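# Check aisle servers for amber fault, else dock at charger

## Task

Look along the aisle for a server whose front display glows amber rather than blue. If there is one, finish standing before its cabinet so that this server sits at the exact centre of the head camera image, viewed head-on (display included) with very little sideways angle, sharp and unobstructed; the image must also include the server's front from roughly its midpoint up to the display, and the entire display. If no display is amber, finish parked within the taped charging area by the wall charger, with no part of the robot on or overhanging the tape, and with the robot's front or back squarely facing the wall. Either way the plastic tote must remain upright, and the robot must not fall over or finish leaning, or the task fails.

## Robot and tools

ROBOT. A Hello Robot Stretch 3 with a single arm: a two-wheeled differential base, a mast carrying a lift, and a telescoping arm that reaches out to the robot's right side. The base cannot strafe; to bring the gripper forward you drive the base. The base measures 0.33 m long by 0.34 m wide with a rounded rear. It pivots about the point between the drive wheels, 0.05 m back from the front edge. With the arm retracted and wrist folded, a spin sweeps a 0.28 m radius; an unfolded level wrist reaches past that. A passive caster sits about 0.24 m behind the axle.

FRAMES. Base frame: origin on the floor between the drive wheels, x forward, y left, z up, metres. hand_pose (the point where closed fingertips meet) is reported in this frame. Odometry frame: the base frame as it was when the scene began; base_odometry counts wheel rotation only, so slip reads as travel. Heading is in radians, left positive, range -3.142 to 3.142.

TOOL move. One action per call. Either "servos": "reboot" by itself (re-enables servos that shut off; they then hold position), or "base" and/or "joints", optionally with "speeds", "pace", "contact_limits".
- base: a single command, relative to where the base last reported itself. {"translate_m": d} is a straight drive offset in metres, forward positive, -3 to 3. {"rotate_rad": d} is an in-place turn offset in radians, left positive, -6.4 to 6.4.
- joints: absolute targets keyed by name. lift_m 0 to 1.1 m; arm_m 0 to 0.52 m (extension); wrist_yaw_rad -1.345 to 4.42 (0 along the arm, positive toward the front); wrist_pitch_rad -1.57 to 0.451 (0 level, negative tips down); wrist_roll_rad -2.911 to 2.918; gripper_m -0.089 to 0.179 (larger is wider); head_pan_rad -3.953 to 1.73 (0 forward, positive left, -1.57 along the arm); head_tilt_rad -1.53 to 0.419 (0 level, negative down).
- pace: "default" or "max". Defaults/max: translate 0.12/0.30 m/s, rotate 0.76/1.90 rad/s, lift 0.11/0.15 m/s, arm 0.14/0.40 m/s. The base is capped at 0.10 m/s and 0.63 rad/s unless lift_m < 0.30, arm_m < 0.03 and wrist_yaw_rad > 2.54. "speeds" sets per-motion top speeds by the same keys, not above max.
- contact_limits: motor_effort percent (1 to 100) at which a motion halts, placed alongside that motion's own command. arm_m takes a number; lift_m takes {"down": v, "up": v} (below ~12 may stop in free travel); translate_m and rotate_rad take a number and otherwise have no contact stop.
- cameras: list from head_camera, nav_camera, wrist_camera, all; [] for none; omitted means all.
- blocking: true (default) returns when everything rests; false returns within ~0.5 s while motion continues.
All motions in one action start together. An action is cut at 14 s (time_out). Unknown keys make a call invalid; out-of-range values get it refused, and a refusal or an unplanned stop cancels the rest of that reply's move, wait and finished_scene calls.

OTHER TOOLS. wait(seconds 0 to 10, cameras) returns state and images, ending early once motions settle. stop(cameras) brakes everything still moving. zoom_image(camera, region [x0,y0,x1,y1] in pixels, max 504x504) enlarges part of the latest image from a camera. read_manual returns licence text only. finished_scene(scene) ends the scene permanently; a running move is allowed to continue briefly first.

RESULT LINES. "move" is done or the worst status. base_status/joint_status: done, moving, off_target (stalled away from target, possibly still pushing), contact_stop (lift/arm go slack), time_out, torque_fault (joint limp until reboot), stopped. on_its_own lists things you did not command; its "held at" is a target, not a reading. motor_effort is percent of max, with the peak of the last action in brackets; positive wheel effort pushes forward. lidar_m: 12 distances in metres from the base origin, 30 degree sectors starting straight ahead and going counter-clockwise (4th left, 7th behind, 10th right), at 0.17 m height; "-" means nothing seen or closer than 0.15 m; glass and the robot's own parts are missed. wrist_depth_mm and head_depth_mm: 7x7 grids of median depth from top left. turned_by_wheels vs turned_by_imu: trust the IMU when they disagree by more than 0.15 rad. base_tilt gives forward/right lean in degrees (several degrees of bias).

CAMERAS. head_camera and nav_camera move with head pan/tilt. head_camera images arrive rotated: turn them 90 degrees clockwise to view upright; nav_camera needs 90 degrees counter-clockwise. The picture can lag the state slightly.

CAUTIONS. Before folding the wrist (yaw to 3.0) or unfolding it, have lift_m 0.32 to 0.95, pitch -0.4, roll near 0; with yaw below -0.4 keep pitch at -0.5 or lower. The wrist, head, and an unlimited base press with full force against obstacles; sustained pressing faults servos. Pushing on rigid things with the gripper high (above ~0.45 m) or driving while hooked can tip the robot; if base_tilt shows lean, back the gripper off. Avoid knocking the tote over, dropping things, slamming or hard impacts. Thinking time lets the simulation advance while motion continues.

Each tool is called after "Emit:" as name(argument=value, ...) on one line, values as JSON.

## Session

Emit:
move()

Scene clock: 0.00 s.
base_odometry: x=+0.000 y=+0.000 heading=+0.000
turned_by_wheels: +0.000
turned_by_imu: +0.000
base_tilt: forward=+1.1 right=-1.6
lidar_m: 0.87 1.47 1.30 0.85 0.78 0.79 0.99 2.04 1.23 1.36 2.66 0.85
head_depth_mm: 777 776 783 785 784 906 912 / 857 849 843 836 829 822 818 / 974 965 957 947 943 931 926 / 1597 1118 1106 1097 1087 1072 1058 / 1762 1329 1310 1292 1274 1264 1244 / 1646 1631 1619 1576 1561 1536 1511 / 1543 1545 1563 1581 1596 1604 1615
base_status: not commanded
joint_positions: lift_m=+0.445 arm_m=+0.001 wrist_yaw_rad=+2.826 wrist_pitch_rad=-0.448 wrist_roll_rad=+0.000 gripper_m=+0.037 head_pan_rad=+0.000 head_tilt_rad=-0.003
joint_status: not commanded
measured_speeds: all 0
motor_effort: left_wheel=-0.3 right_wheel=-0.3 lift_m=+21.6 arm_m=-3.7 wrist_yaw_rad=+0.2 wrist_pitch_rad=+3.0 wrist_roll_rad=+0.1 gripper_m=+0.1 head_pan_rad=+0.7 head_tilt_rad=+7.3
hand_pose: x=+0.0471 y=+0.0640 z=+0.4511 quat_wxyz=(+0.264, +0.705, +0.047, +0.656) (m; base frame)
wrist_depth_mm: 675 - - - - - - / 156 - - - - - - / 151 - - - - - - / 161 183 - - - - - / 175 188 151 150 150 - - / - 211 129 - 126 - - / - 219 110 - - 91 -
pictures: head_camera (sideways), nav_camera (sideways), wrist_camera
Images, in order (width x height): head_camera 896x504, nav_camera 672x504, wrist_camera 644x364.

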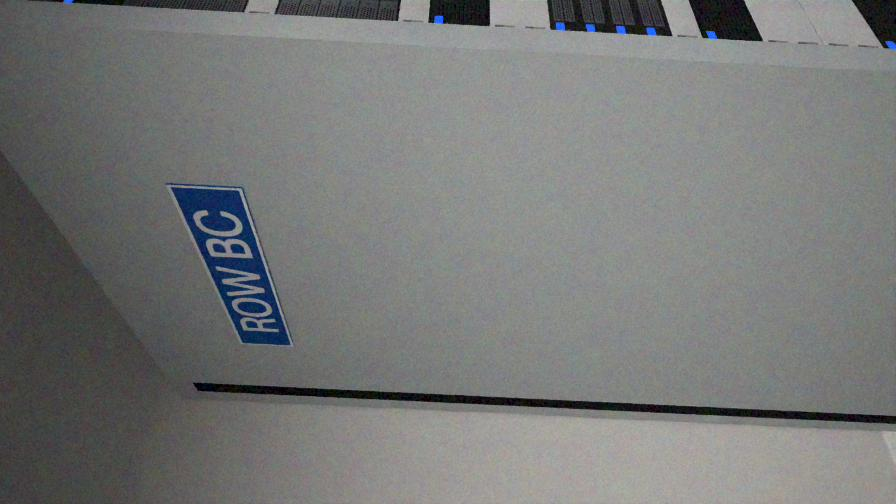

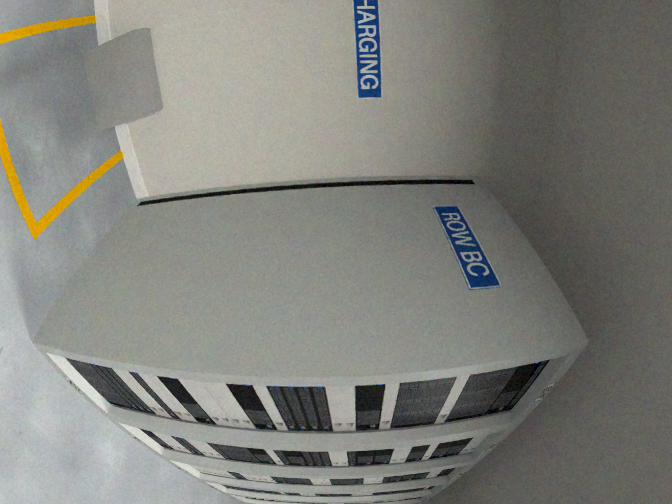

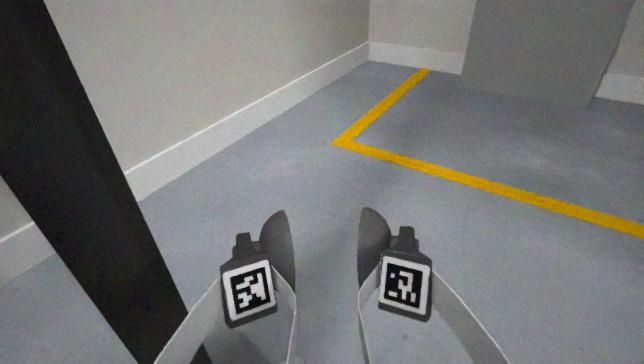

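Emit:
move(joints={"head_pan_rad": -1.0, "head_tilt_rad": -0.2}, pace="max", cameras=["head_camera","nav_camera"])

Emit:
move(joints={"head_pan_rad": 1.2, "head_tilt_rad": -0.5}, pace="max", cameras=["nav_camera"])

Emit:
move(joints={"head_pan_rad": -2.5, "head_tilt_rad": -0.3}, pace="max", cameras=["nav_camera"])

Scene clock: 6.70 s.
move: done
base_odometry: x=+0.000 y=+0.000 heading=+0.000
turned_by_wheels: +0.000
turned_by_imu: +0.001
base_tilt: forward=+0.9 right=-1.7
lidar_m: 0.87 1.47 1.30 0.85 0.78 0.79 0.99 2.04 1.23 1.35 2.65 0.85
head_depth_mm: 2691 2367 2414 2391 2376 2132 1648 / 2726 3739 3134 3207 2969 2203 1641 / 2792 3810 3914 - 3265 2189 1642 / 2591 3789 3883 - 3235 2170 1624 / 2832 3697 3806 - 3217 2149 1604 / 2856 3648 3556 3751 3163 2124 1600 / 2395 2105 2155 2199 2267 1952 1589
base_status: not commanded
joint_positions: lift_m=+0.445 arm_m=+0.001 wrist_yaw_rad=+2.826 wrist_pitch_rad=-0.448 wrist_roll_rad=+0.000 gripper_m=+0.037 head_pan_rad=-1.023 head_tilt_rad=-0.197
joint_status: all done
measured_speeds: all 0
motor_effort: left_wheel=+0.0(1.4) right_wheel=-0.4(0.7) lift_m=+26.9(27.3) arm_m=-7.7(8.5) wrist_yaw_rad=+0.2(0.6) wrist_pitch_rad=+2.8(3.3) wrist_roll_rad=+0.3(0.3) gripper_m=+0.3(0.5) head_pan_rad=+0.9(4.7) head_tilt_rad=-1.9(6.0)
hand_pose: x=+0.0471 y=+0.0640 z=+0.4511 quat_wxyz=(+0.264, +0.705, +0.047, +0.656) (m; base frame)
wrist_depth_mm: 693 - - - - - - / 156 - - - - - - / 150 - - - - - - / 162 184 - - - - - / 175 188 151 150 150 - - / - 211 129 - 126 - - / - 220 110 - - 91 -
pictures: head_camera (sideways), nav_camera (sideways)
Images, in order (width x height): head_camera 896x504, nav_camera 672x504.

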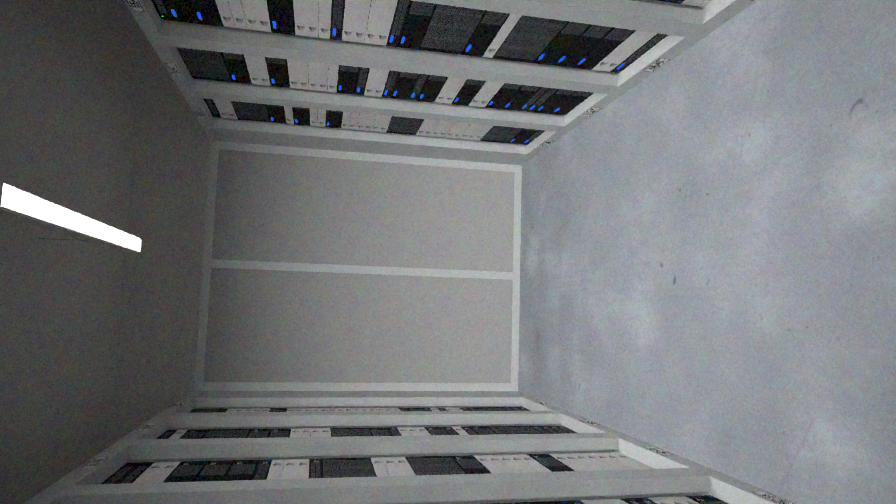

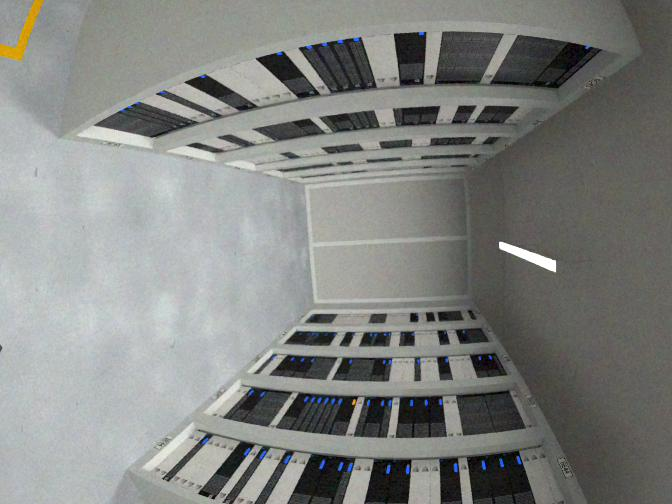

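Scene clock: 7.83 s.
move: done
base_odometry: x=+0.000 y=+0.000 heading=+0.000
turned_by_wheels: +0.000
turned_by_imu: +0.000
base_tilt: forward=+1.1 right=-1.7
lidar_m: 0.87 1.47 1.29 0.85 0.78 0.79 0.99 2.04 1.23 1.35 2.65 0.85
head_depth_mm: 1362 1477 1570 1710 1731 1551 1281 / 1437 1560 1694 1856 1924 1552 1275 / 1299 1460 1688 1922 1962 1536 1263 / 1121 1242 1387 1587 1764 1533 1255 / 980 1071 1181 1322 1491 1513 1254 / 871 946 1031 1136 1259 1386 1241 / 787 844 915 993 1083 1194 1213
base_status: not commanded
joint_positions: lift_m=+0.445 arm_m=+0.001 wrist_yaw_rad=+2.826 wrist_pitch_rad=-0.448 wrist_roll_rad=+0.000 gripper_m=+0.037 head_pan_rad=+1.242 head_tilt_rad=-0.506
joint_status: all done
measured_speeds: all 0
motor_effort: left_wheel=+0.5(1.3) right_wheel=-0.5(0.7) lift_m=+29.0(29.0) arm_m=-9.7(9.7) wrist_yaw_rad=+0.0(0.7) wrist_pitch_rad=+2.9(3.0) wrist_roll_rad=+0.2(0.3) gripper_m=-0.2(0.5) head_pan_rad=-2.3(6.0) head_tilt_rad=-0.5(5.3)
hand_pose: x=+0.0471 y=+0.0640 z=+0.4511 quat_wxyz=(+0.264, +0.705, +0.047, +0.656) (m; base frame)
wrist_depth_mm: 685 - - - - - - / 156 - - - - - - / 151 - - - - - - / 161 181 - - - - - / 175 188 151 151 151 - - / - 211 129 - 126 - - / - 220 110 - - 91 -
pictures: nav_camera (sideways)
Images, in order (width x height): nav_camera 672x504.

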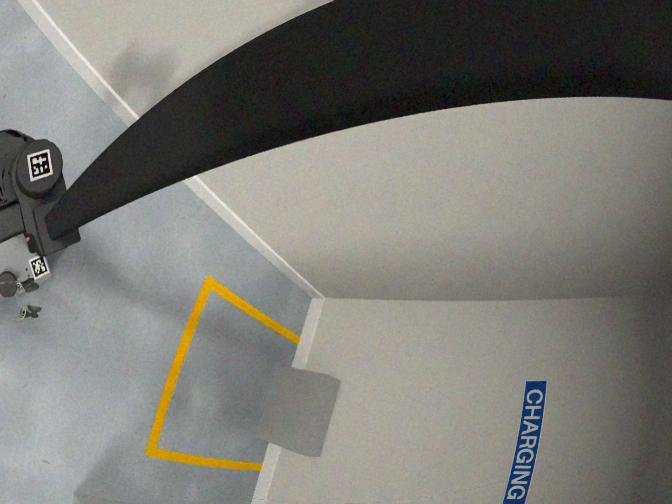

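Scene clock: 10.70 s.
move: done
base_odometry: x=+0.000 y=+0.000 heading=+0.000
turned_by_wheels: +0.000
turned_by_imu: +0.001
base_tilt: forward=+1.1 right=-1.7
lidar_m: 0.87 1.47 1.29 0.85 0.78 0.79 0.99 2.04 1.23 1.35 2.65 0.85
head_depth_mm: 1869 1960 2046 2109 2078 1843 1477 / 1860 1970 2088 2224 2378 1898 1469 / 1853 1956 2093 2237 2380 1895 1460 / 1846 1961 2082 2243 2361 1881 1452 / 1856 1975 2091 2232 2353 1867 1451 / 1840 1956 2073 2245 2324 1844 1441 / 1827 1936 2056 2101 2156 1835 1426
base_status: not commanded
joint_positions: lift_m=+0.445 arm_m=+0.001 wrist_yaw_rad=+2.826 wrist_pitch_rad=-0.448 wrist_roll_rad=+0.000 gripper_m=+0.037 head_pan_rad=-2.512 head_tilt_rad=-0.300
joint_status: all done
measured_speeds: translate_m=+0.000 rotate_rad=+0.000 lift_m=+0.000 arm_m=+0.000 wrist_yaw_rad=+0.000 wrist_pitch_rad=+0.000 wrist_roll_rad=+0.000 head_pan_rad=+0.024 head_tilt_rad=+0.000
motor_effort: left_wheel=+1.3(2.1) right_wheel=-0.4(0.9) lift_m=+33.1(33.2) arm_m=-12.6(13.2) wrist_yaw_rad=+0.4(0.7) wrist_pitch_rad=+2.7(3.1) wrist_roll_rad=+0.2(0.5) gripper_m=-0.2(0.9) head_pan_rad=+3.2(4.3) head_tilt_rad=+5.6(7.6)
hand_pose: x=+0.0471 y=+0.0640 z=+0.4511 quat_wxyz=(+0.264, +0.705, +0.047, +0.656) (m; base frame)
wrist_depth_mm: 701 - - - - - - / 156 - - - - - - / 151 - - - - - - / 161 182 - - - - - / 175 189 151 150 150 - - / - 211 129 - 126 - - / - 219 110 - - 91 -
pictures: nav_camera (sideways)
Images, in order (width x height): nav_camera 672x504.

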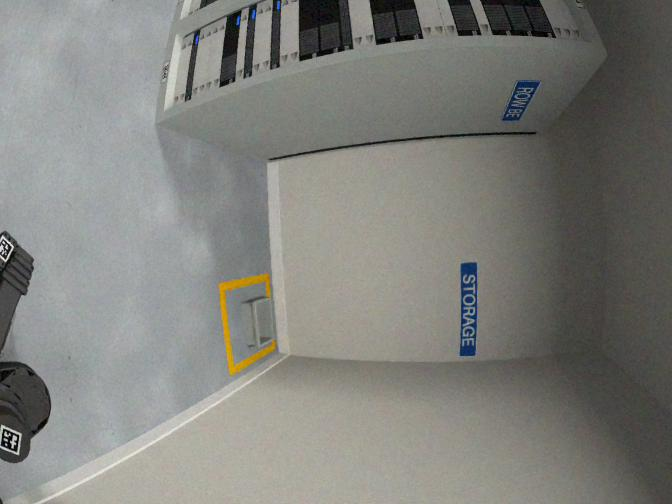

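Emit:
move(base={"rotate_rad": -0.93}, joints={"lift_m": 0.27, "head_pan_rad": -1.57, "head_tilt_rad": -0.3}, pace="max", cameras=[])

Emit:
move(base={"translate_m": 1.7}, pace="max", cameras=["head_camera","nav_camera"])

Scene clock: 56.27 s.
move: done
base_odometry: x=+0.000 y=+0.000 heading=-0.930
turned_by_wheels: -0.930
turned_by_imu: -0.945
base_tilt: forward=+0.9 right=-1.6
lidar_m: 2.26 0.85 0.96 1.47 1.13 0.82 0.78 0.81 1.09 2.15 1.23 1.49
head_depth_mm: 1840 1967 2035 2180 2191 1891 1494 / 1853 1966 2061 2205 2350 1900 1482 / 1854 1961 2085 2218 2346 1901 1470 / 1871 1956 2088 2219 2350 1876 1466 / 1838 1969 2088 2223 2329 1868 1451 / 1856 1981 2102 2217 2364 1857 1449 / 1831 1902 1959 1965 2067 1819 1435
base_status: done
joint_positions: lift_m=+0.270 arm_m=+0.001 wrist_yaw_rad=+2.826 wrist_pitch_rad=-0.450 wrist_roll_rad=+0.000 gripper_m=+0.037 head_pan_rad=-1.563 head_tilt_rad=-0.300
joint_status: all done
measured_speeds: all 0
motor_effort: left_wheel=+9.1(17.2) right_wheel=-9.1(17.1) lift_m=+20.7(34.6) arm_m=-16.2(17.0) wrist_yaw_rad=+0.3(0.9) wrist_pitch_rad=+2.9(3.4) wrist_roll_rad=+0.3(0.4) gripper_m=+0.0(0.6) head_pan_rad=-2.2(5.0) head_tilt_rad=+4.5(7.7)
hand_pose: x=+0.0471 y=+0.0638 z=+0.2756 quat_wxyz=(+0.264, +0.705, +0.048, +0.656) (m; base frame)
wrist_depth_mm: - - - - - - 837 / 159 - - - - - 881 / 150 - - - - - - / 160 176 - - - - - / 176 188 151 150 150 - - / - 212 129 148 126 - - / 252 230 239 243 - 91 -
pictures: none
No camera images: "cameras" was empty.

Scene clock: 63.33 s.
move: done
base_odometry: x=+1.017 y=-1.362 heading=-0.929
turned_by_wheels: +0.000
turned_by_imu: +0.011
base_tilt: forward=+1.0 right=-1.6
lidar_m: 2.04 0.81 0.53 0.53 0.59 0.80 2.49 2.57 1.05 1.00 1.08 1.47
head_depth_mm: 877 928 975 1026 1074 1154 1290 / 878 929 986 1052 1127 1211 1285 / 880 928 992 1056 1130 1214 1295 / 879 936 989 1057 1134 1221 1303 / 868 917 972 1039 1114 1196 1295 / 836 898 952 1016 1100 1202 1292 / 881 934 993 1063 1138 1223 1295
base_status: done
joint_positions: lift_m=+0.270 arm_m=+0.001 wrist_yaw_rad=+2.826 wrist_pitch_rad=-0.450 wrist_roll_rad=+0.000 gripper_m=+0.037 head_pan_rad=-1.570 head_tilt_rad=-0.300
joint_status: not commanded
measured_speeds: all 0
motor_effort: left_wheel=+5.5(16.0) right_wheel=+2.4(10.5) lift_m=+32.0(37.2) arm_m=-13.9(16.5) wrist_yaw_rad=+0.3(0.9) wrist_pitch_rad=+3.0(3.5) wrist_roll_rad=+0.3(0.4) gripper_m=+0.2(0.7) head_pan_rad=-2.8(3.8) head_tilt_rad=+2.7(5.4)
hand_pose: x=+0.0471 y=+0.0638 z=+0.2756 quat_wxyz=(+0.264, +0.705, +0.048, +0.656) (m; base frame)
wrist_depth_mm: 484 521 565 573 689 732 853 / 158 566 609 625 751 812 932 / 151 603 645 660 - - - / 161 609 650 - - - - / 175 187 150 150 150 - - / - 211 129 147 126 - - / 253 230 239 243 - 91 -
pictures: head_camera (sideways), nav_camera (sideways)
Images, in order (width x height): head_camera 896x504, nav_camera 672x504.

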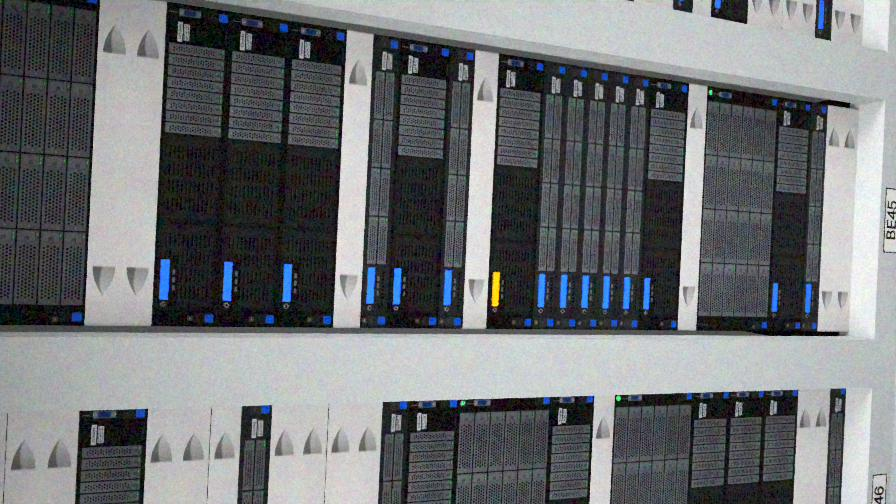

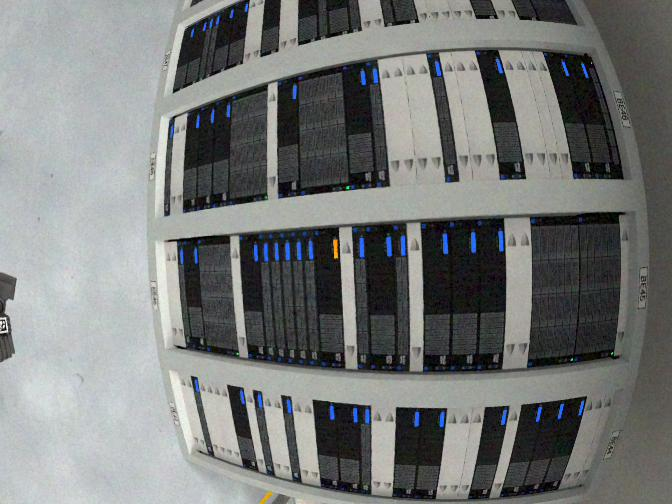

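Emit:
move(joints={"head_tilt_rad": -0.4}, cameras=["head_camera"])

Scene clock: 68.80 s.
move: done
base_odometry: x=+1.017 y=-1.362 heading=-0.929
turned_by_wheels: +0.000
turned_by_imu: +0.001
base_tilt: forward=+1.1 right=-1.7
lidar_m: 2.05 0.81 0.53 0.53 0.59 0.80 2.49 2.56 1.06 1.00 1.09 1.47
head_depth_mm: 858 923 981 1050 1142 1288 1367 / 861 922 1000 1088 1204 1314 1362 / 860 923 1001 1096 1203 1331 1360 / 863 927 1000 1092 1202 1337 1350 / 847 910 986 1071 1168 1312 1336 / 822 895 971 1077 1177 1328 1337 / 867 935 1008 1098 1214 1346 1327
base_status: not commanded
joint_positions: lift_m=+0.270 arm_m=+0.001 wrist_yaw_rad=+2.826 wrist_pitch_rad=-0.450 wrist_roll_rad=+0.000 gripper_m=+0.037 head_pan_rad=-1.570 head_tilt_rad=-0.398
joint_status: all done
measured_speeds: all 0
motor_effort: left_wheel=+5.3(5.8) right_wheel=+2.4(2.7) lift_m=+18.1(18.9) arm_m=-13.2(13.6) wrist_yaw_rad=+0.3(1.0) wrist_pitch_rad=+3.1(3.4) wrist_roll_rad=+0.3(0.3) gripper_m=+0.0(0.4) head_pan_rad=-1.8(2.9) head_tilt_rad=-2.3(4.7)
hand_pose: x=+0.0471 y=+0.0638 z=+0.2756 quat_wxyz=(+0.264, +0.705, +0.048, +0.656) (m; base frame)
wrist_depth_mm: 486 525 565 560 674 749 832 / 158 576 616 612 755 813 929 / 150 599 648 662 - - - / 160 610 662 - - - - / 175 188 151 149 150 - - / - 211 129 147 126 - - / 253 231 238 242 - 91 -
pictures: head_camera (sideways)
Images, in order (width x height): head_camera 896x504.

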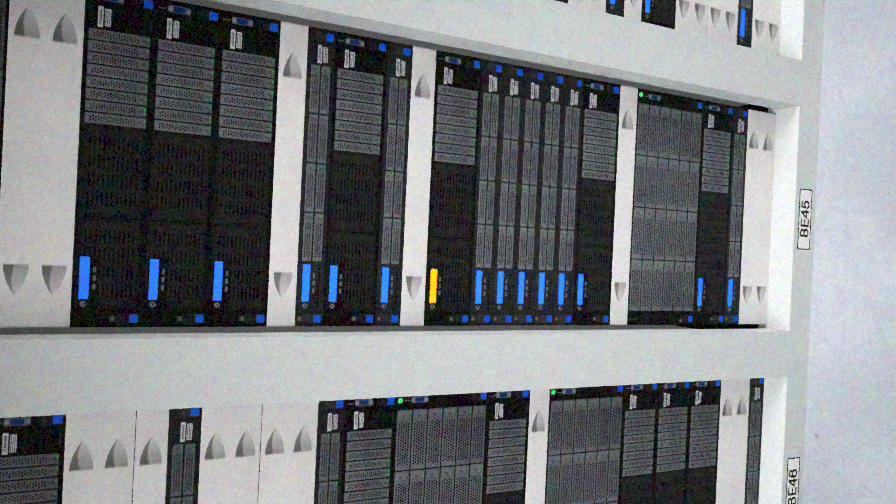

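Emit:
finished_scene(scene=1)

The scene is finished: the task was done.


## Next scene

The same job, from a new start.

Emit:
move(joints={"head_pan_rad": -1.0, "head_tilt_rad": -0.2}, pace="max", cameras=["head_camera","nav_camera"])

Emit:
move(joints={"head_pan_rad": 0.7, "head_tilt_rad": -0.4}, pace="max", cameras=["nav_camera"])

Scene clock: 0.90 s.
move: done
base_odometry: x=+0.000 y=+0.000 heading=+0.000
turned_by_wheels: +0.000
turned_by_imu: +0.000
base_tilt: forward=+1.1 right=-1.5
lidar_m: 1.10 1.26 2.15 1.16 1.39 1.66 0.80 0.64 0.63 0.69 1.05 1.84
head_depth_mm: 880 888 894 904 913 920 927 / 1048 1055 1070 1080 1085 1099 1114 / 1289 1307 1311 1329 1350 1369 1380 / 1650 1689 1710 1742 1784 1801 1581 / 1622 1691 1761 1844 1942 2000 1566 / 1573 1634 1696 1776 1853 1917 1531 / 1514 1577 1633 1693 1786 1837 1551
base_status: not commanded
joint_positions: lift_m=+0.326 arm_m=+0.001 wrist_yaw_rad=+2.974 wrist_pitch_rad=-0.615 wrist_roll_rad=+0.000 gripper_m=+0.037 head_pan_rad=-1.023 head_tilt_rad=-0.198
joint_status: all done
measured_speeds: all 0
motor_effort: left_wheel=-0.1(1.1) right_wheel=-0.6(1.2) lift_m=+16.3(16.5) arm_m=-4.4(4.9) wrist_yaw_rad=-0.2(0.5) wrist_pitch_rad=+2.4(2.8) wrist_roll_rad=+0.2(0.3) gripper_m=+0.4(0.5) head_pan_rad=+0.7(5.3) head_tilt_rad=-2.1(4.1)
hand_pose: x=+0.0113 y=+0.0470 z=+0.2974 quat_wxyz=(+0.270, +0.689, +0.157, +0.654) (m; base frame)
wrist_depth_mm: 148 150 - - - - - / 858 162 898 881 867 852 821 / 743 185 698 714 718 694 699 / 648 590 600 612 601 610 575 / 558 537 158 329 518 523 516 / 488 304 127 293 128 462 461 / 274 278 259 267 414 417 415
pictures: head_camera (sideways), nav_camera (sideways)
Images, in order (width x height): head_camera 896x504, nav_camera 672x504.

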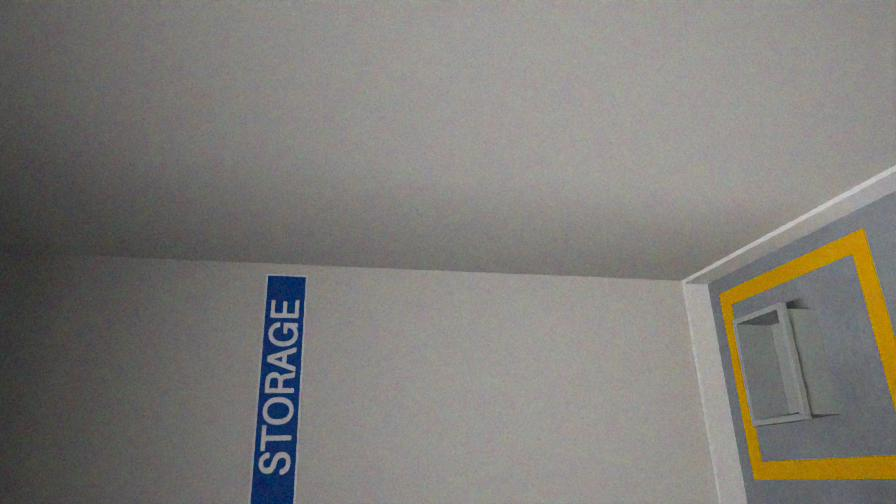

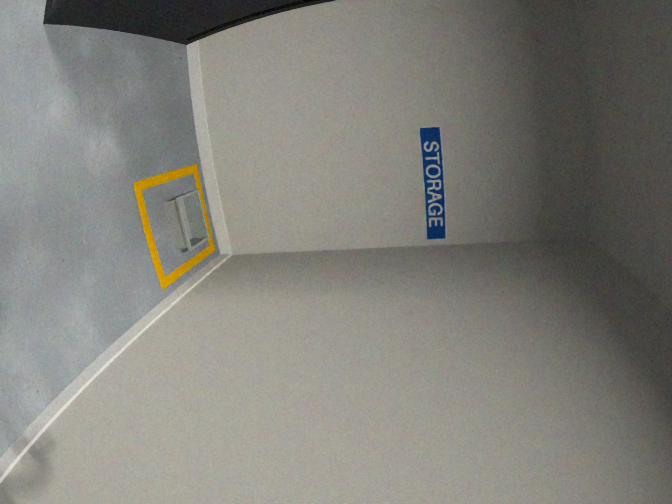

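Scene clock: 1.93 s.
move: done
base_odometry: x=+0.000 y=+0.000 heading=+0.000
turned_by_wheels: +0.000
turned_by_imu: +0.000
base_tilt: forward=+1.0 right=-1.6
lidar_m: 1.10 1.26 2.15 1.16 1.39 1.66 0.80 0.64 0.63 0.69 1.05 1.84
head_depth_mm: 1294 1343 1383 1432 1452 1458 1308 / 1715 1805 1827 1852 1746 1656 1330 / 2421 2370 2553 2600 2165 1649 1319 / 3354 3539 3834 3162 2151 1636 1319 / 3354 3569 - 3085 2124 1617 1310 / 3289 3519 3830 3047 2105 1615 1311 / 3245 3502 3709 3005 2108 1599 1299
base_status: not commanded
joint_positions: lift_m=+0.326 arm_m=+0.001 wrist_yaw_rad=+2.974 wrist_pitch_rad=-0.615 wrist_roll_rad=+0.000 gripper_m=+0.037 head_pan_rad=+0.730 head_tilt_rad=-0.404
joint_status: all done
measured_speeds: all 0
motor_effort: left_wheel=+0.9(0.9) right_wheel=-1.1(1.2) lift_m=+16.7(17.2) arm_m=-6.1(6.2) wrist_yaw_rad=-0.5(0.7) wrist_pitch_rad=+2.8(2.8) wrist_roll_rad=+0.2(0.3) gripper_m=+0.2(0.7) head_pan_rad=-1.3(5.2) head_tilt_rad=-1.3(5.5)
hand_pose: x=+0.0113 y=+0.0470 z=+0.2974 quat_wxyz=(+0.270, +0.689, +0.157, +0.654) (m; base frame)
wrist_depth_mm: 148 151 - - - - - / 899 162 899 866 862 844 828 / 741 186 702 720 729 701 692 / 629 610 608 614 612 612 607 / 555 541 158 331 515 524 522 / 489 307 127 295 129 470 466 / 275 279 261 265 416 419 416
pictures: nav_camera (sideways)
Images, in order (width x height): nav_camera 672x504.

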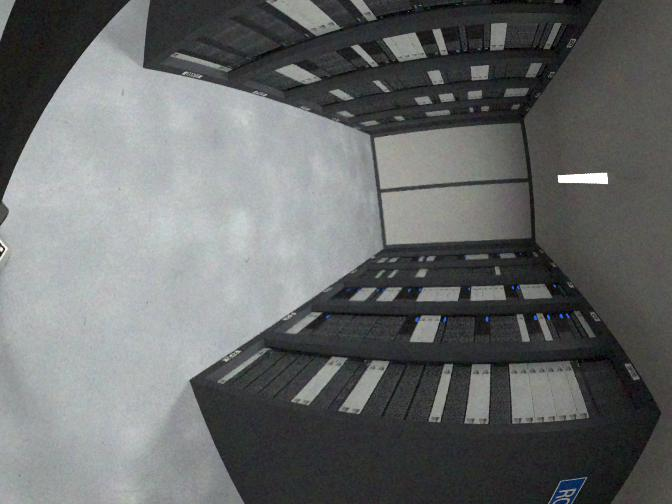

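Emit:
zoom_image(camera="nav_camera", region=[240, 220, 660, 440])

Emit:
move(base={"rotate_rad": 0.91}, joints={"lift_m": 0.27, "head_pan_rad": 0.5, "head_tilt_rad": -0.3}, pace="max", cameras=[])

Emit:
move(base={"translate_m": 1.1}, pace="max", cameras=["nav_camera"])

Emit:
move(joints={"head_pan_rad": -1.0}, pace="max", cameras=["nav_camera"])

Scaled by 1.200 from the camera's 672x504 image, which has a finer 792x594 frame.

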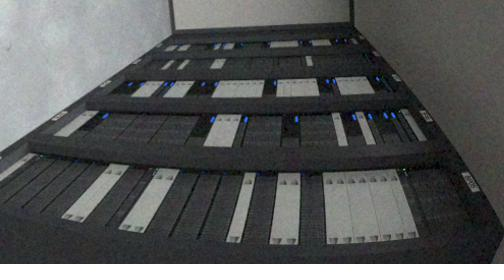

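Scene clock: 18.13 s.
move: done
base_odometry: x=+0.000 y=+0.000 heading=+0.910
turned_by_wheels: +0.910
turned_by_imu: +0.927
base_tilt: forward=+0.8 right=-1.5
lidar_m: 2.68 1.16 1.19 1.78 0.90 0.66 0.63 0.66 0.90 1.84 1.20 1.10
head_depth_mm: 3280 3358 3599 3743 2619 1877 1463 / 2294 2398 2801 3173 2609 1864 1448 / 1733 1869 2024 2202 2316 1851 1448 / 1370 1477 1569 1683 1969 1824 1432 / 1228 1298 1388 1480 1595 1661 1426 / 1064 1123 1182 1251 1311 1336 1376 / 956 1022 1095 1171 1270 1381 1408
base_status: done
joint_positions: lift_m=+0.270 arm_m=+0.001 wrist_yaw_rad=+2.974 wrist_pitch_rad=-0.617 wrist_roll_rad=+0.000 gripper_m=+0.037 head_pan_rad=+0.495 head_tilt_rad=-0.298
joint_status: all done
measured_speeds: all 0
motor_effort: left_wheel=-9.0(18.0) right_wheel=+7.8(18.4) lift_m=+23.4(23.4) arm_m=-13.7(13.8) wrist_yaw_rad=+0.4(0.9) wrist_pitch_rad=+2.7(3.0) wrist_roll_rad=+0.3(0.3) gripper_m=+0.1(0.8) head_pan_rad=+1.6(6.0) head_tilt_rad=+3.7(6.1)
hand_pose: x=+0.0113 y=+0.0468 z=+0.2409 quat_wxyz=(+0.271, +0.689, +0.158, +0.654) (m; base frame)
wrist_depth_mm: 141 150 946 945 923 914 879 / 758 163 759 747 772 722 710 / 640 186 613 618 609 609 602 / 549 512 302 527 521 518 514 / 476 271 160 258 448 459 446 / 243 242 127 231 129 404 400 / 217 220 206 217 356 361 357
pictures: none
No camera images: "cameras" was empty.

Scene clock: 23.17 s.
move: done
base_odometry: x=+0.676 y=+0.868 heading=+0.909
turned_by_wheels: +0.000
turned_by_imu: +0.007
base_tilt: forward=+0.9 right=-1.7
lidar_m: 2.78 1.19 0.85 0.83 0.83 1.80 1.73 1.80 0.73 0.76 0.76 1.08
head_depth_mm: 2521 2574 2695 2838 2631 1882 1460 / 2241 2406 2579 2858 2594 1868 1451 / 1689 1862 2027 2192 2306 1847 1444 / 1396 1491 1588 1712 1850 1834 1439 / 1207 1281 1364 1458 1569 1649 1429 / 992 1064 1122 1188 1272 1365 1372 / 935 978 1024 1079 1137 1201 1262
base_status: done
joint_positions: lift_m=+0.270 arm_m=+0.001 wrist_yaw_rad=+2.974 wrist_pitch_rad=-0.617 wrist_roll_rad=+0.000 gripper_m=+0.037 head_pan_rad=+0.500 head_tilt_rad=-0.298
joint_status: not commanded
measured_speeds: all 0
motor_effort: left_wheel=-2.7(9.9) right_wheel=+10.3(17.5) lift_m=+38.0(39.2) arm_m=-15.2(16.3) wrist_yaw_rad=-0.3(0.8) wrist_pitch_rad=+2.7(3.1) wrist_roll_rad=+0.1(0.4) gripper_m=+0.0(0.8) head_pan_rad=+2.7(3.7) head_tilt_rad=-1.3(4.5)
hand_pose: x=+0.0113 y=+0.0468 z=+0.2409 quat_wxyz=(+0.271, +0.689, +0.158, +0.654) (m; base frame)
wrist_depth_mm: 144 149 862 854 877 915 903 / 749 164 776 745 732 739 715 / 646 187 605 627 618 607 592 / 559 513 305 527 526 519 516 / 477 270 159 259 441 451 449 / 243 241 127 232 129 402 401 / 216 221 207 217 355 362 363
pictures: nav_camera (sideways)
Images, in order (width x height): nav_camera 672x504.

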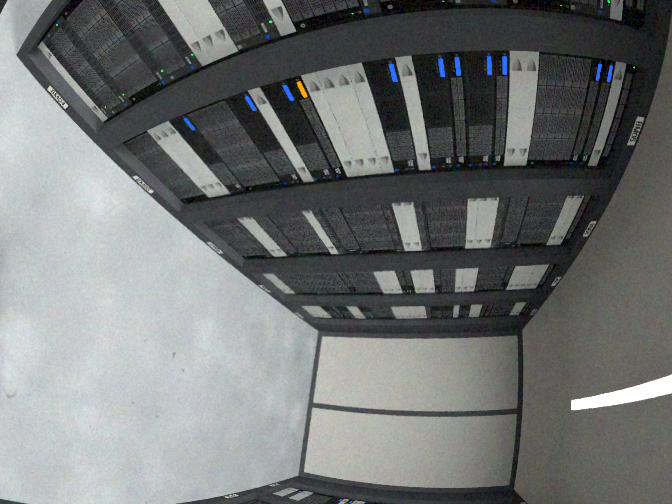

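Scene clock: 24.17 s.
move: done
base_odometry: x=+0.676 y=+0.868 heading=+0.909
turned_by_wheels: +0.000
turned_by_imu: +0.000
base_tilt: forward=+0.9 right=-1.7
lidar_m: 2.79 1.20 0.85 0.83 0.83 1.80 1.73 1.79 0.73 0.76 0.76 1.08
head_depth_mm: 623 651 680 713 750 789 835 / 628 669 711 756 803 847 897 / 643 674 709 751 805 871 939 / 743 782 824 875 931 982 1053 / 792 839 891 947 1013 1087 1171 / 854 906 964 1033 1113 1201 1279 / 902 962 1013 1087 1163 1280 1327
base_status: not commanded
joint_positions: lift_m=+0.270 arm_m=+0.001 wrist_yaw_rad=+2.974 wrist_pitch_rad=-0.617 wrist_roll_rad=+0.000 gripper_m=+0.037 head_pan_rad=-1.032 head_tilt_rad=-0.298
joint_status: all done
measured_speeds: all 0
motor_effort: left_wheel=-4.3(4.7) right_wheel=+10.2(10.5) lift_m=+36.5(37.6) arm_m=-15.0(15.5) wrist_yaw_rad=+0.1(0.7) wrist_pitch_rad=+2.7(2.9) wrist_roll_rad=+0.1(0.3) gripper_m=+0.0(0.6) head_pan_rad=+1.4(4.8) head_tilt_rad=-1.7(2.3)
hand_pose: x=+0.0113 y=+0.0468 z=+0.2409 quat_wxyz=(+0.271, +0.689, +0.158, +0.654) (m; base frame)
wrist_depth_mm: 144 149 841 882 885 898 886 / 765 163 769 765 746 727 709 / 647 187 613 619 612 596 598 / 553 514 303 531 525 513 518 / 477 270 159 260 452 461 449 / 242 241 127 231 128 401 400 / 218 221 206 218 352 361 359
pictures: nav_camera (sideways)
Images, in order (width x height): nav_camera 672x504.

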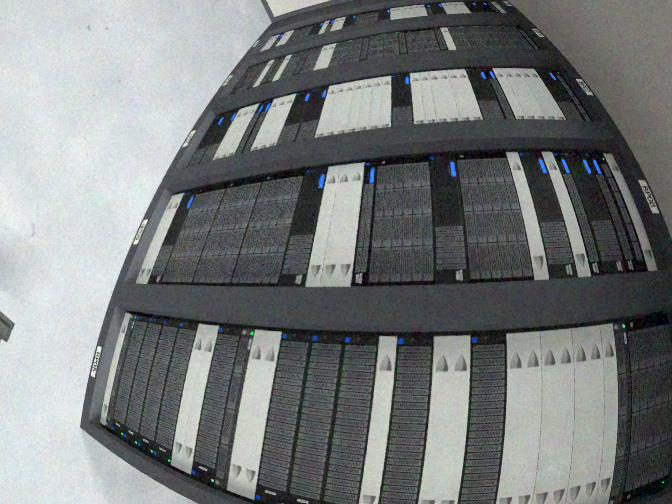

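Emit:
move(base={"translate_m": 0.7}, joints={"head_pan_rad": 0.0, "head_tilt_rad": -0.4}, pace="max", cameras=[])

Emit:
move(base={"rotate_rad": 1.63}, pace="max", cameras=["head_camera"])

Scene clock: 46.87 s.
move: done
base_odometry: x=+1.106 y=+1.420 heading=+0.909
turned_by_wheels: +0.000
turned_by_imu: +0.006
base_tilt: forward=+0.9 right=-1.7
lidar_m: 2.28 1.12 0.82 0.82 0.89 1.21 2.43 1.08 0.77 0.73 0.73 1.06
head_depth_mm: 1860 1980 2091 2068 2016 1674 1338 / 1860 2003 2162 2372 2195 1657 1336 / 1862 2011 2162 2365 2176 1648 1324 / 1870 2012 2175 2377 2158 1636 1324 / 1879 2026 2195 2391 2133 1625 1318 / 1894 2036 2207 2398 2127 1614 1309 / 1876 1994 2087 2167 2082 1602 1299
base_status: done
joint_positions: lift_m=+0.270 arm_m=+0.001 wrist_yaw_rad=+2.974 wrist_pitch_rad=-0.617 wrist_roll_rad=+0.000 gripper_m=+0.037 head_pan_rad=+0.001 head_tilt_rad=-0.403
joint_status: all done
measured_speeds: all 0
motor_effort: left_wheel=-3.4(8.1) right_wheel=+9.3(18.4) lift_m=+30.6(34.0) arm_m=-14.4(14.9) wrist_yaw_rad=-0.2(0.8) wrist_pitch_rad=+2.6(3.1) wrist_roll_rad=+0.0(0.3) gripper_m=+0.3(0.7) head_pan_rad=-2.6(4.3) head_tilt_rad=+4.0(4.5)
hand_pose: x=+0.0113 y=+0.0468 z=+0.2409 quat_wxyz=(+0.271, +0.689, +0.158, +0.654) (m; base frame)
wrist_depth_mm: 141 151 830 879 870 906 882 / 749 163 771 774 738 733 714 / 649 186 614 617 621 607 592 / 558 516 306 526 531 521 508 / 480 272 159 259 449 460 454 / 244 242 127 231 128 404 393 / 219 221 206 217 352 360 360
pictures: none
No camera images: "cameras" was empty.

Scene clock: 49.00 s.
move: done
base_odometry: x=+1.106 y=+1.420 heading=+2.538
turned_by_wheels: +1.629
turned_by_imu: +1.657
base_tilt: forward=+0.9 right=-1.7
lidar_m: 0.85 0.86 1.21 2.44 1.02 0.77 0.73 0.75 1.08 2.28 1.12 0.82
head_depth_mm: 665 703 733 787 855 990 1129 / 674 723 779 848 911 986 1084 / 680 728 786 854 940 1040 1165 / 686 734 795 864 954 1058 1164 / 691 744 807 879 966 1071 1184 / 698 750 815 896 965 1066 1186 / 671 721 775 837 925 1059 1205
base_status: done
joint_positions: lift_m=+0.270 arm_m=+0.001 wrist_yaw_rad=+2.974 wrist_pitch_rad=-0.617 wrist_roll_rad=+0.000 gripper_m=+0.037 head_pan_rad=+0.000 head_tilt_rad=-0.400
joint_status: not commanded
measured_speeds: all 0
motor_effort: left_wheel=-8.5(18.0) right_wheel=+11.3(17.5) lift_m=+28.8(30.8) arm_m=-15.6(16.3) wrist_yaw_rad=-0.1(0.7) wrist_pitch_rad=+2.6(2.9) wrist_roll_rad=+0.3(0.3) gripper_m=+0.3(0.7) head_pan_rad=-2.8(3.6) head_tilt_rad=+3.0(5.2)
hand_pose: x=+0.0113 y=+0.0468 z=+0.2409 quat_wxyz=(+0.271, +0.689, +0.158, +0.654) (m; base frame)
wrist_depth_mm: 145 150 955 957 932 890 843 / 769 164 770 759 731 712 706 / 661 185 617 625 622 594 608 / 547 515 304 525 523 511 508 / 477 271 159 261 440 454 448 / 245 241 127 232 129 402 399 / 219 221 205 218 352 361 363
pictures: head_camera (sideways)
Images, in order (width x height): head_camera 896x504.

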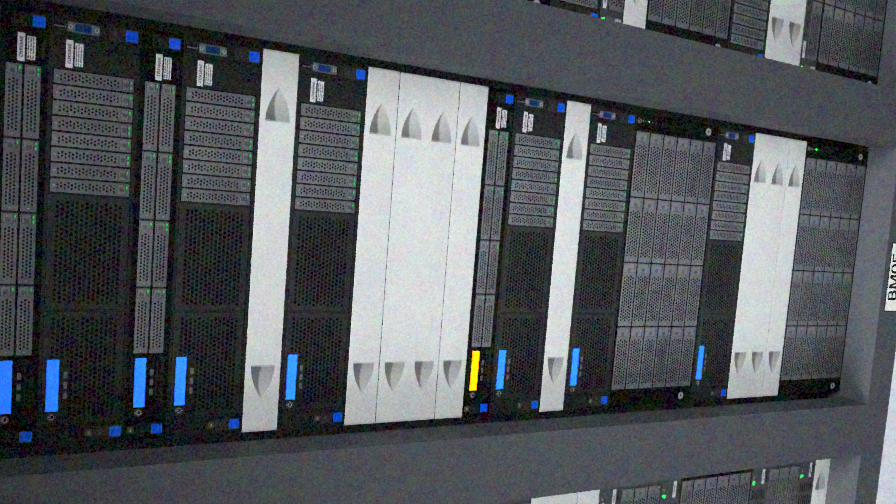

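Emit:
move(base={"rotate_rad": -1.63}, joints={"head_tilt_rad": -0.455}, pace="max", cameras=[])

Emit:
move(base={"translate_m": -0.16}, pace="max", cameras=[])

Emit:
move(base={"rotate_rad": 1.54}, pace="max", cameras=["head_camera"])

Scene clock: 67.83 s.
move: done
base_odometry: x=+1.106 y=+1.420 heading=+0.909
turned_by_wheels: -1.629
turned_by_imu: -1.656
base_tilt: forward=+0.8 right=-1.7
lidar_m: 2.28 1.12 0.82 0.82 0.88 1.21 2.43 1.08 0.77 0.73 0.73 1.06
head_depth_mm: 1847 1986 2083 2087 1957 1581 1295 / 1849 2007 2191 2414 2023 1581 1286 / 1853 2029 2212 2430 2017 1576 1286 / 1858 2022 2205 2414 2014 1570 1278 / 1869 2025 2235 2418 1995 1553 1272 / 1862 2053 2199 2413 1992 1542 1262 / 1862 1997 2105 2214 1977 1530 1260
base_status: done
joint_positions: lift_m=+0.270 arm_m=+0.001 wrist_yaw_rad=+2.974 wrist_pitch_rad=-0.617 wrist_roll_rad=+0.000 gripper_m=+0.037 head_pan_rad=+0.000 head_tilt_rad=-0.454
joint_status: all done
measured_speeds: all 0
motor_effort: left_wheel=+9.7(18.3) right_wheel=-11.7(17.8) lift_m=+24.1(26.0) arm_m=-15.6(16.2) wrist_yaw_rad=-0.1(0.9) wrist_pitch_rad=+2.6(2.9) wrist_roll_rad=+0.1(0.4) gripper_m=-0.3(0.6) head_pan_rad=-2.2(3.3) head_tilt_rad=-2.1(4.2)
hand_pose: x=+0.0113 y=+0.0468 z=+0.2409 quat_wxyz=(+0.271, +0.689, +0.158, +0.654) (m; base frame)
wrist_depth_mm: 141 150 848 867 889 894 886 / 765 163 756 751 746 724 704 / 652 187 620 610 612 592 606 / 551 515 305 526 519 520 514 / 471 271 159 260 447 455 444 / 241 241 127 231 129 403 402 / 218 221 207 217 353 364 358
pictures: none
No camera images: "cameras" was empty.

Scene clock: 69.57 s.
move: done
base_odometry: x=+1.008 y=+1.294 heading=+0.909
turned_by_wheels: +0.000
turned_by_imu: +0.000
base_tilt: forward=+1.1 right=-1.5
lidar_m: 2.44 1.21 0.87 0.81 0.82 2.37 2.27 1.03 0.73 0.72 0.79 1.08
head_depth_mm: 1956 2083 2106 2163 1896 1595 1299 / 1981 2156 2348 2502 2033 1573 1288 / 1993 2147 2340 2537 2022 1569 1282 / 1996 2174 2371 2537 2001 1562 1273 / 2006 2182 2376 2532 1979 1551 1268 / 2008 2182 2378 2543 1981 1545 1266 / 1974 2056 2165 2295 1956 1532 1253
base_status: done
joint_positions: lift_m=+0.270 arm_m=+0.001 wrist_yaw_rad=+2.974 wrist_pitch_rad=-0.617 wrist_roll_rad=+0.000 gripper_m=+0.037 head_pan_rad=+0.000 head_tilt_rad=-0.456
joint_status: not commanded
measured_speeds: all 0
motor_effort: left_wheel=+2.2(8.4) right_wheel=-9.2(18.8) lift_m=+22.7(24.1) arm_m=-14.6(15.8) wrist_yaw_rad=-0.3(0.6) wrist_pitch_rad=+2.5(2.9) wrist_roll_rad=+0.2(0.3) gripper_m=+0.4(0.5) head_pan_rad=-2.2(2.7) head_tilt_rad=-1.8(3.2)
hand_pose: x=+0.0113 y=+0.0468 z=+0.2409 quat_wxyz=(+0.271, +0.689, +0.158, +0.654) (m; base frame)
wrist_depth_mm: 142 150 854 849 849 868 907 / 775 163 769 752 720 731 717 / 657 186 609 623 621 613 606 / 548 519 307 531 530 514 510 / 485 274 159 260 442 451 449 / 242 241 127 230 128 405 400 / 219 222 207 218 354 360 359
pictures: none
No camera images: "cameras" was empty.

Scene clock: 71.63 s.
move: done
base_odometry: x=+1.008 y=+1.294 heading=+2.449
turned_by_wheels: +1.540
turned_by_imu: +1.567
base_tilt: forward=+1.0 right=-1.5
lidar_m: 0.81 0.82 1.10 2.28 1.03 0.74 0.72 0.79 1.06 2.44 1.24 0.87
head_depth_mm: 676 734 802 873 949 1042 1228 / 676 736 804 889 991 1119 1225 / 676 734 804 887 993 1124 1217 / 676 736 805 889 994 1124 1216 / 678 736 806 887 993 1124 1218 / 646 701 757 840 931 1045 1201 / 630 700 780 880 996 1124 1216
base_status: done
joint_positions: lift_m=+0.270 arm_m=+0.001 wrist_yaw_rad=+2.974 wrist_pitch_rad=-0.617 wrist_roll_rad=+0.000 gripper_m=+0.037 head_pan_rad=+0.000 head_tilt_rad=-0.456
joint_status: not commanded
measured_speeds: all 0
motor_effort: left_wheel=-9.1(18.6) right_wheel=+8.2(20.0) lift_m=+20.8(22.7) arm_m=-15.9(16.4) wrist_yaw_rad=+0.0(0.7) wrist_pitch_rad=+2.3(3.1) wrist_roll_rad=+0.2(0.3) gripper_m=-0.1(0.6) head_pan_rad=-2.1(2.6) head_tilt_rad=-0.7(2.5)
hand_pose: x=+0.0113 y=+0.0468 z=+0.2409 quat_wxyz=(+0.271, +0.689, +0.158, +0.654) (m; base frame)
wrist_depth_mm: 145 150 974 933 905 915 806 / 764 163 766 754 736 732 714 / 649 186 608 621 619 609 610 / 555 516 306 529 518 519 512 / 484 269 159 260 443 456 451 / 244 240 127 232 128 409 402 / 218 220 206 217 351 362 365
pictures: head_camera (sideways)
Images, in order (width x height): head_camera 896x504.

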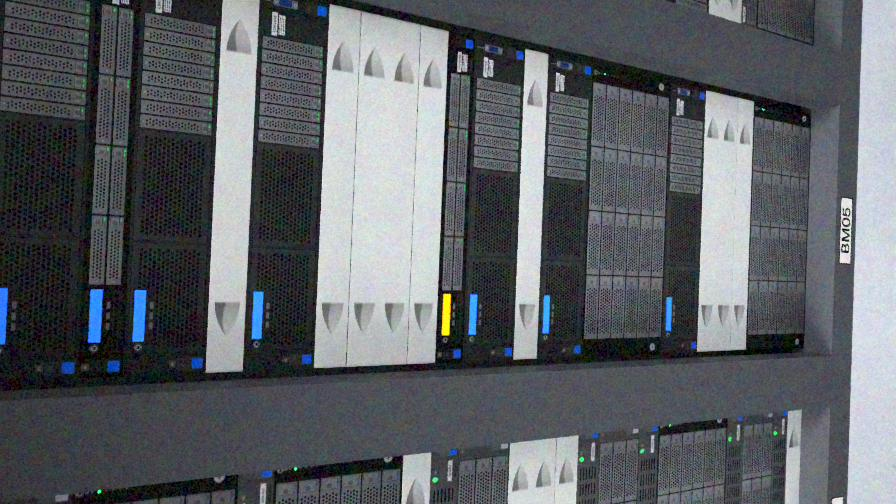

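Emit:
move(joints={"head_tilt_rad": -0.464}, cameras=["head_camera"])

Emit:
zoom_image(camera="head_camera", region=[408, 212, 488, 292])

Scene clock: 75.50 s.
move: done
base_odometry: x=+1.008 y=+1.294 heading=+2.449
turned_by_wheels: +0.000
turned_by_imu: +0.001
base_tilt: forward=+1.0 right=-1.6
lidar_m: 0.81 0.82 1.10 2.28 1.04 0.74 0.72 0.78 1.05 2.44 1.24 0.87
head_depth_mm: 676 733 804 872 952 1047 1229 / 676 735 805 889 989 1105 1219 / 676 734 803 887 996 1129 1224 / 678 735 802 892 996 1128 1222 / 678 733 806 889 995 1128 1221 / 643 700 759 840 930 1074 1199 / 629 703 781 879 998 1129 1221
base_status: not commanded
joint_positions: lift_m=+0.270 arm_m=+0.001 wrist_yaw_rad=+2.974 wrist_pitch_rad=-0.617 wrist_roll_rad=+0.000 gripper_m=+0.037 head_pan_rad=+0.000 head_tilt_rad=-0.459
joint_status: all done
measured_speeds: all 0
motor_effort: left_wheel=-8.4(9.8) right_wheel=+8.4(8.6) lift_m=+16.9(18.0) arm_m=-14.1(14.8) wrist_yaw_rad=-0.1(0.6) wrist_pitch_rad=+2.5(2.7) wrist_roll_rad=+0.1(0.3) gripper_m=+0.1(0.5) head_pan_rad=-1.4(1.8) head_tilt_rad=-2.7(3.2)
hand_pose: x=+0.0113 y=+0.0468 z=+0.2409 quat_wxyz=(+0.271, +0.689, +0.158, +0.654) (m; base frame)
wrist_depth_mm: 145 150 982 928 955 900 806 / 770 163 768 755 756 733 713 / 656 186 618 631 619 602 597 / 554 517 305 530 528 513 515 / 482 271 159 260 449 459 443 / 245 243 127 233 129 405 400 / 219 221 206 217 353 363 360
pictures: head_camera (sideways)
Images, in order (width x height): head_camera 896x504.

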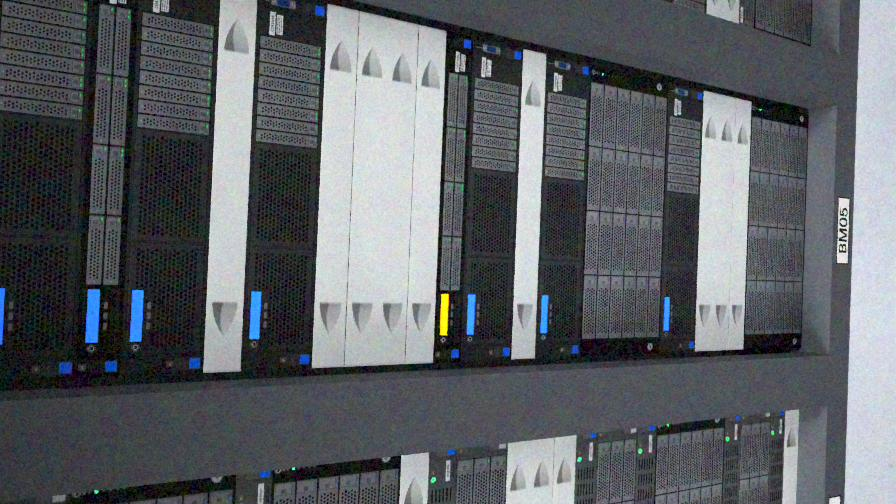

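Scaled by 6.300 from the camera's 896x504 image, which has a finer 1280x720 frame.

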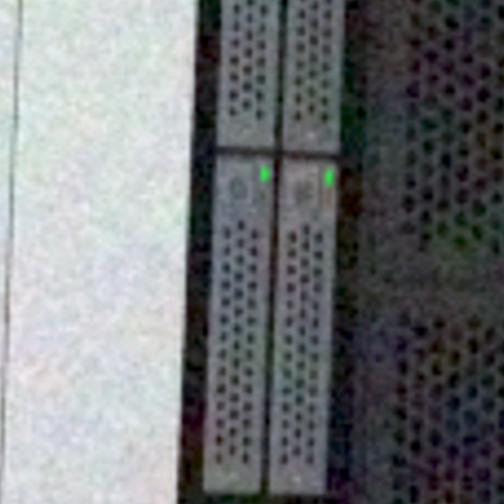

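Emit:
finished_scene(scene=2)

The scene is finished: the task was done.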